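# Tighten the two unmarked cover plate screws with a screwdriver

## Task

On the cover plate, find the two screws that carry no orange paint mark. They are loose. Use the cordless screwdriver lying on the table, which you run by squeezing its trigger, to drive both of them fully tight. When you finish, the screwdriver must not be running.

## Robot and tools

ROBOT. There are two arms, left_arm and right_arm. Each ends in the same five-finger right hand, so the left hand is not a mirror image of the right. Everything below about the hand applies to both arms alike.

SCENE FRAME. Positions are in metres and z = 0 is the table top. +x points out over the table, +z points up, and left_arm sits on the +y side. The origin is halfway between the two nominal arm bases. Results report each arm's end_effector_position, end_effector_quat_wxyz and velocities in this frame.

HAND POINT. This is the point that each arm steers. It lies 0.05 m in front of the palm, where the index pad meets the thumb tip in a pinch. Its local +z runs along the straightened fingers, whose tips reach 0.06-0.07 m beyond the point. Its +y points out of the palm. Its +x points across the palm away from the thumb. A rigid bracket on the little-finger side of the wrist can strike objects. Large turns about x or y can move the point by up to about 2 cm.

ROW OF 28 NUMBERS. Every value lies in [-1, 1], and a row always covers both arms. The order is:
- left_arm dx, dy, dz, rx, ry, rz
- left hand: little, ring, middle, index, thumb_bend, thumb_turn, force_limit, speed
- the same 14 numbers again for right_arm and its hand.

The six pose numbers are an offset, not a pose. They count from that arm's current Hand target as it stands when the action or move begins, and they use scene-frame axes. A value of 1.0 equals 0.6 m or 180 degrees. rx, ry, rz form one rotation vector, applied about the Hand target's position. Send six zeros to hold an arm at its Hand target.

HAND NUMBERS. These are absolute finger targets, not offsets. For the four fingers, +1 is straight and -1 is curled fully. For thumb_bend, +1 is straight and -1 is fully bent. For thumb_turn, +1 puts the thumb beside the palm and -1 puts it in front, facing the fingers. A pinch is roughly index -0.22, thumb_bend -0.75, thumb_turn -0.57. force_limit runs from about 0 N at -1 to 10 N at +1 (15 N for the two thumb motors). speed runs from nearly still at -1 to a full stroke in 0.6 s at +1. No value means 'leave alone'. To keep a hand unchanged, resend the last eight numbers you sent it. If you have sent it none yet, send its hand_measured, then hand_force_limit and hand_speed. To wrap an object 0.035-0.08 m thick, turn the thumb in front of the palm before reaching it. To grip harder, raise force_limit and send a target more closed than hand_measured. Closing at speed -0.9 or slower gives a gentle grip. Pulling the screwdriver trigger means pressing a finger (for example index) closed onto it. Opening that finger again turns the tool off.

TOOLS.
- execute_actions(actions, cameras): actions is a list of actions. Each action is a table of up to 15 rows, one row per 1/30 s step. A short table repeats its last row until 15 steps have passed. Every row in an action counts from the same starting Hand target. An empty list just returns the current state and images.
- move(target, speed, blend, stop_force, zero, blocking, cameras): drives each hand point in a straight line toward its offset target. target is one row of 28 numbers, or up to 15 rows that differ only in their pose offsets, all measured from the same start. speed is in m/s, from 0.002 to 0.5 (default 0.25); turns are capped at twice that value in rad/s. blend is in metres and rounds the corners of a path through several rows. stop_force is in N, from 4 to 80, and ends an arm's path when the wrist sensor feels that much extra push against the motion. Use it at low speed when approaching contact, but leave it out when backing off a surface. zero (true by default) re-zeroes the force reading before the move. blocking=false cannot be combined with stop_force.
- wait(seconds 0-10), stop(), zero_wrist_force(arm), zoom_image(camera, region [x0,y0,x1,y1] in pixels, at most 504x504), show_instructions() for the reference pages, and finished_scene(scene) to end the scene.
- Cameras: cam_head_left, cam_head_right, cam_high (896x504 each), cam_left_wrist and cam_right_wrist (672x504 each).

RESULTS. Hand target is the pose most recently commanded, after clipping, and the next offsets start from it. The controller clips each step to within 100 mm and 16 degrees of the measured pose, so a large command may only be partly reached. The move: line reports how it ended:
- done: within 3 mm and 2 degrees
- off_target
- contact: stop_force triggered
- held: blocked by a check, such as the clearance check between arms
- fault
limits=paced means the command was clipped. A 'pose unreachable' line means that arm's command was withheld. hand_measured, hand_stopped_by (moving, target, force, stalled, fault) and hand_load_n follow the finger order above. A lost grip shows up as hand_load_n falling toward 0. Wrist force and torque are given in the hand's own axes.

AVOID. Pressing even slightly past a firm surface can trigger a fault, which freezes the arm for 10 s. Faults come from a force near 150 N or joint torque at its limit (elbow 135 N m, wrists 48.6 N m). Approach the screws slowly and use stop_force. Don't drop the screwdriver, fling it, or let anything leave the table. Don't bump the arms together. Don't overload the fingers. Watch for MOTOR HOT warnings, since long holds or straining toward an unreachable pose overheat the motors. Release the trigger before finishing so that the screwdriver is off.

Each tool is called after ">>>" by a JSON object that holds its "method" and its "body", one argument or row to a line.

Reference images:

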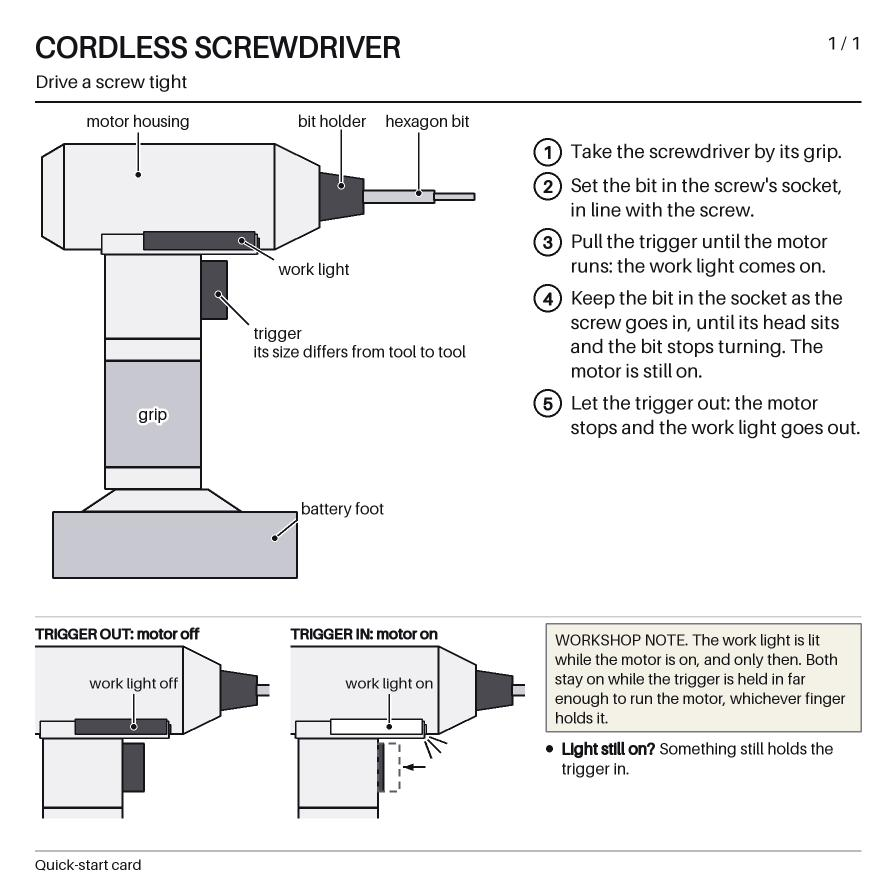

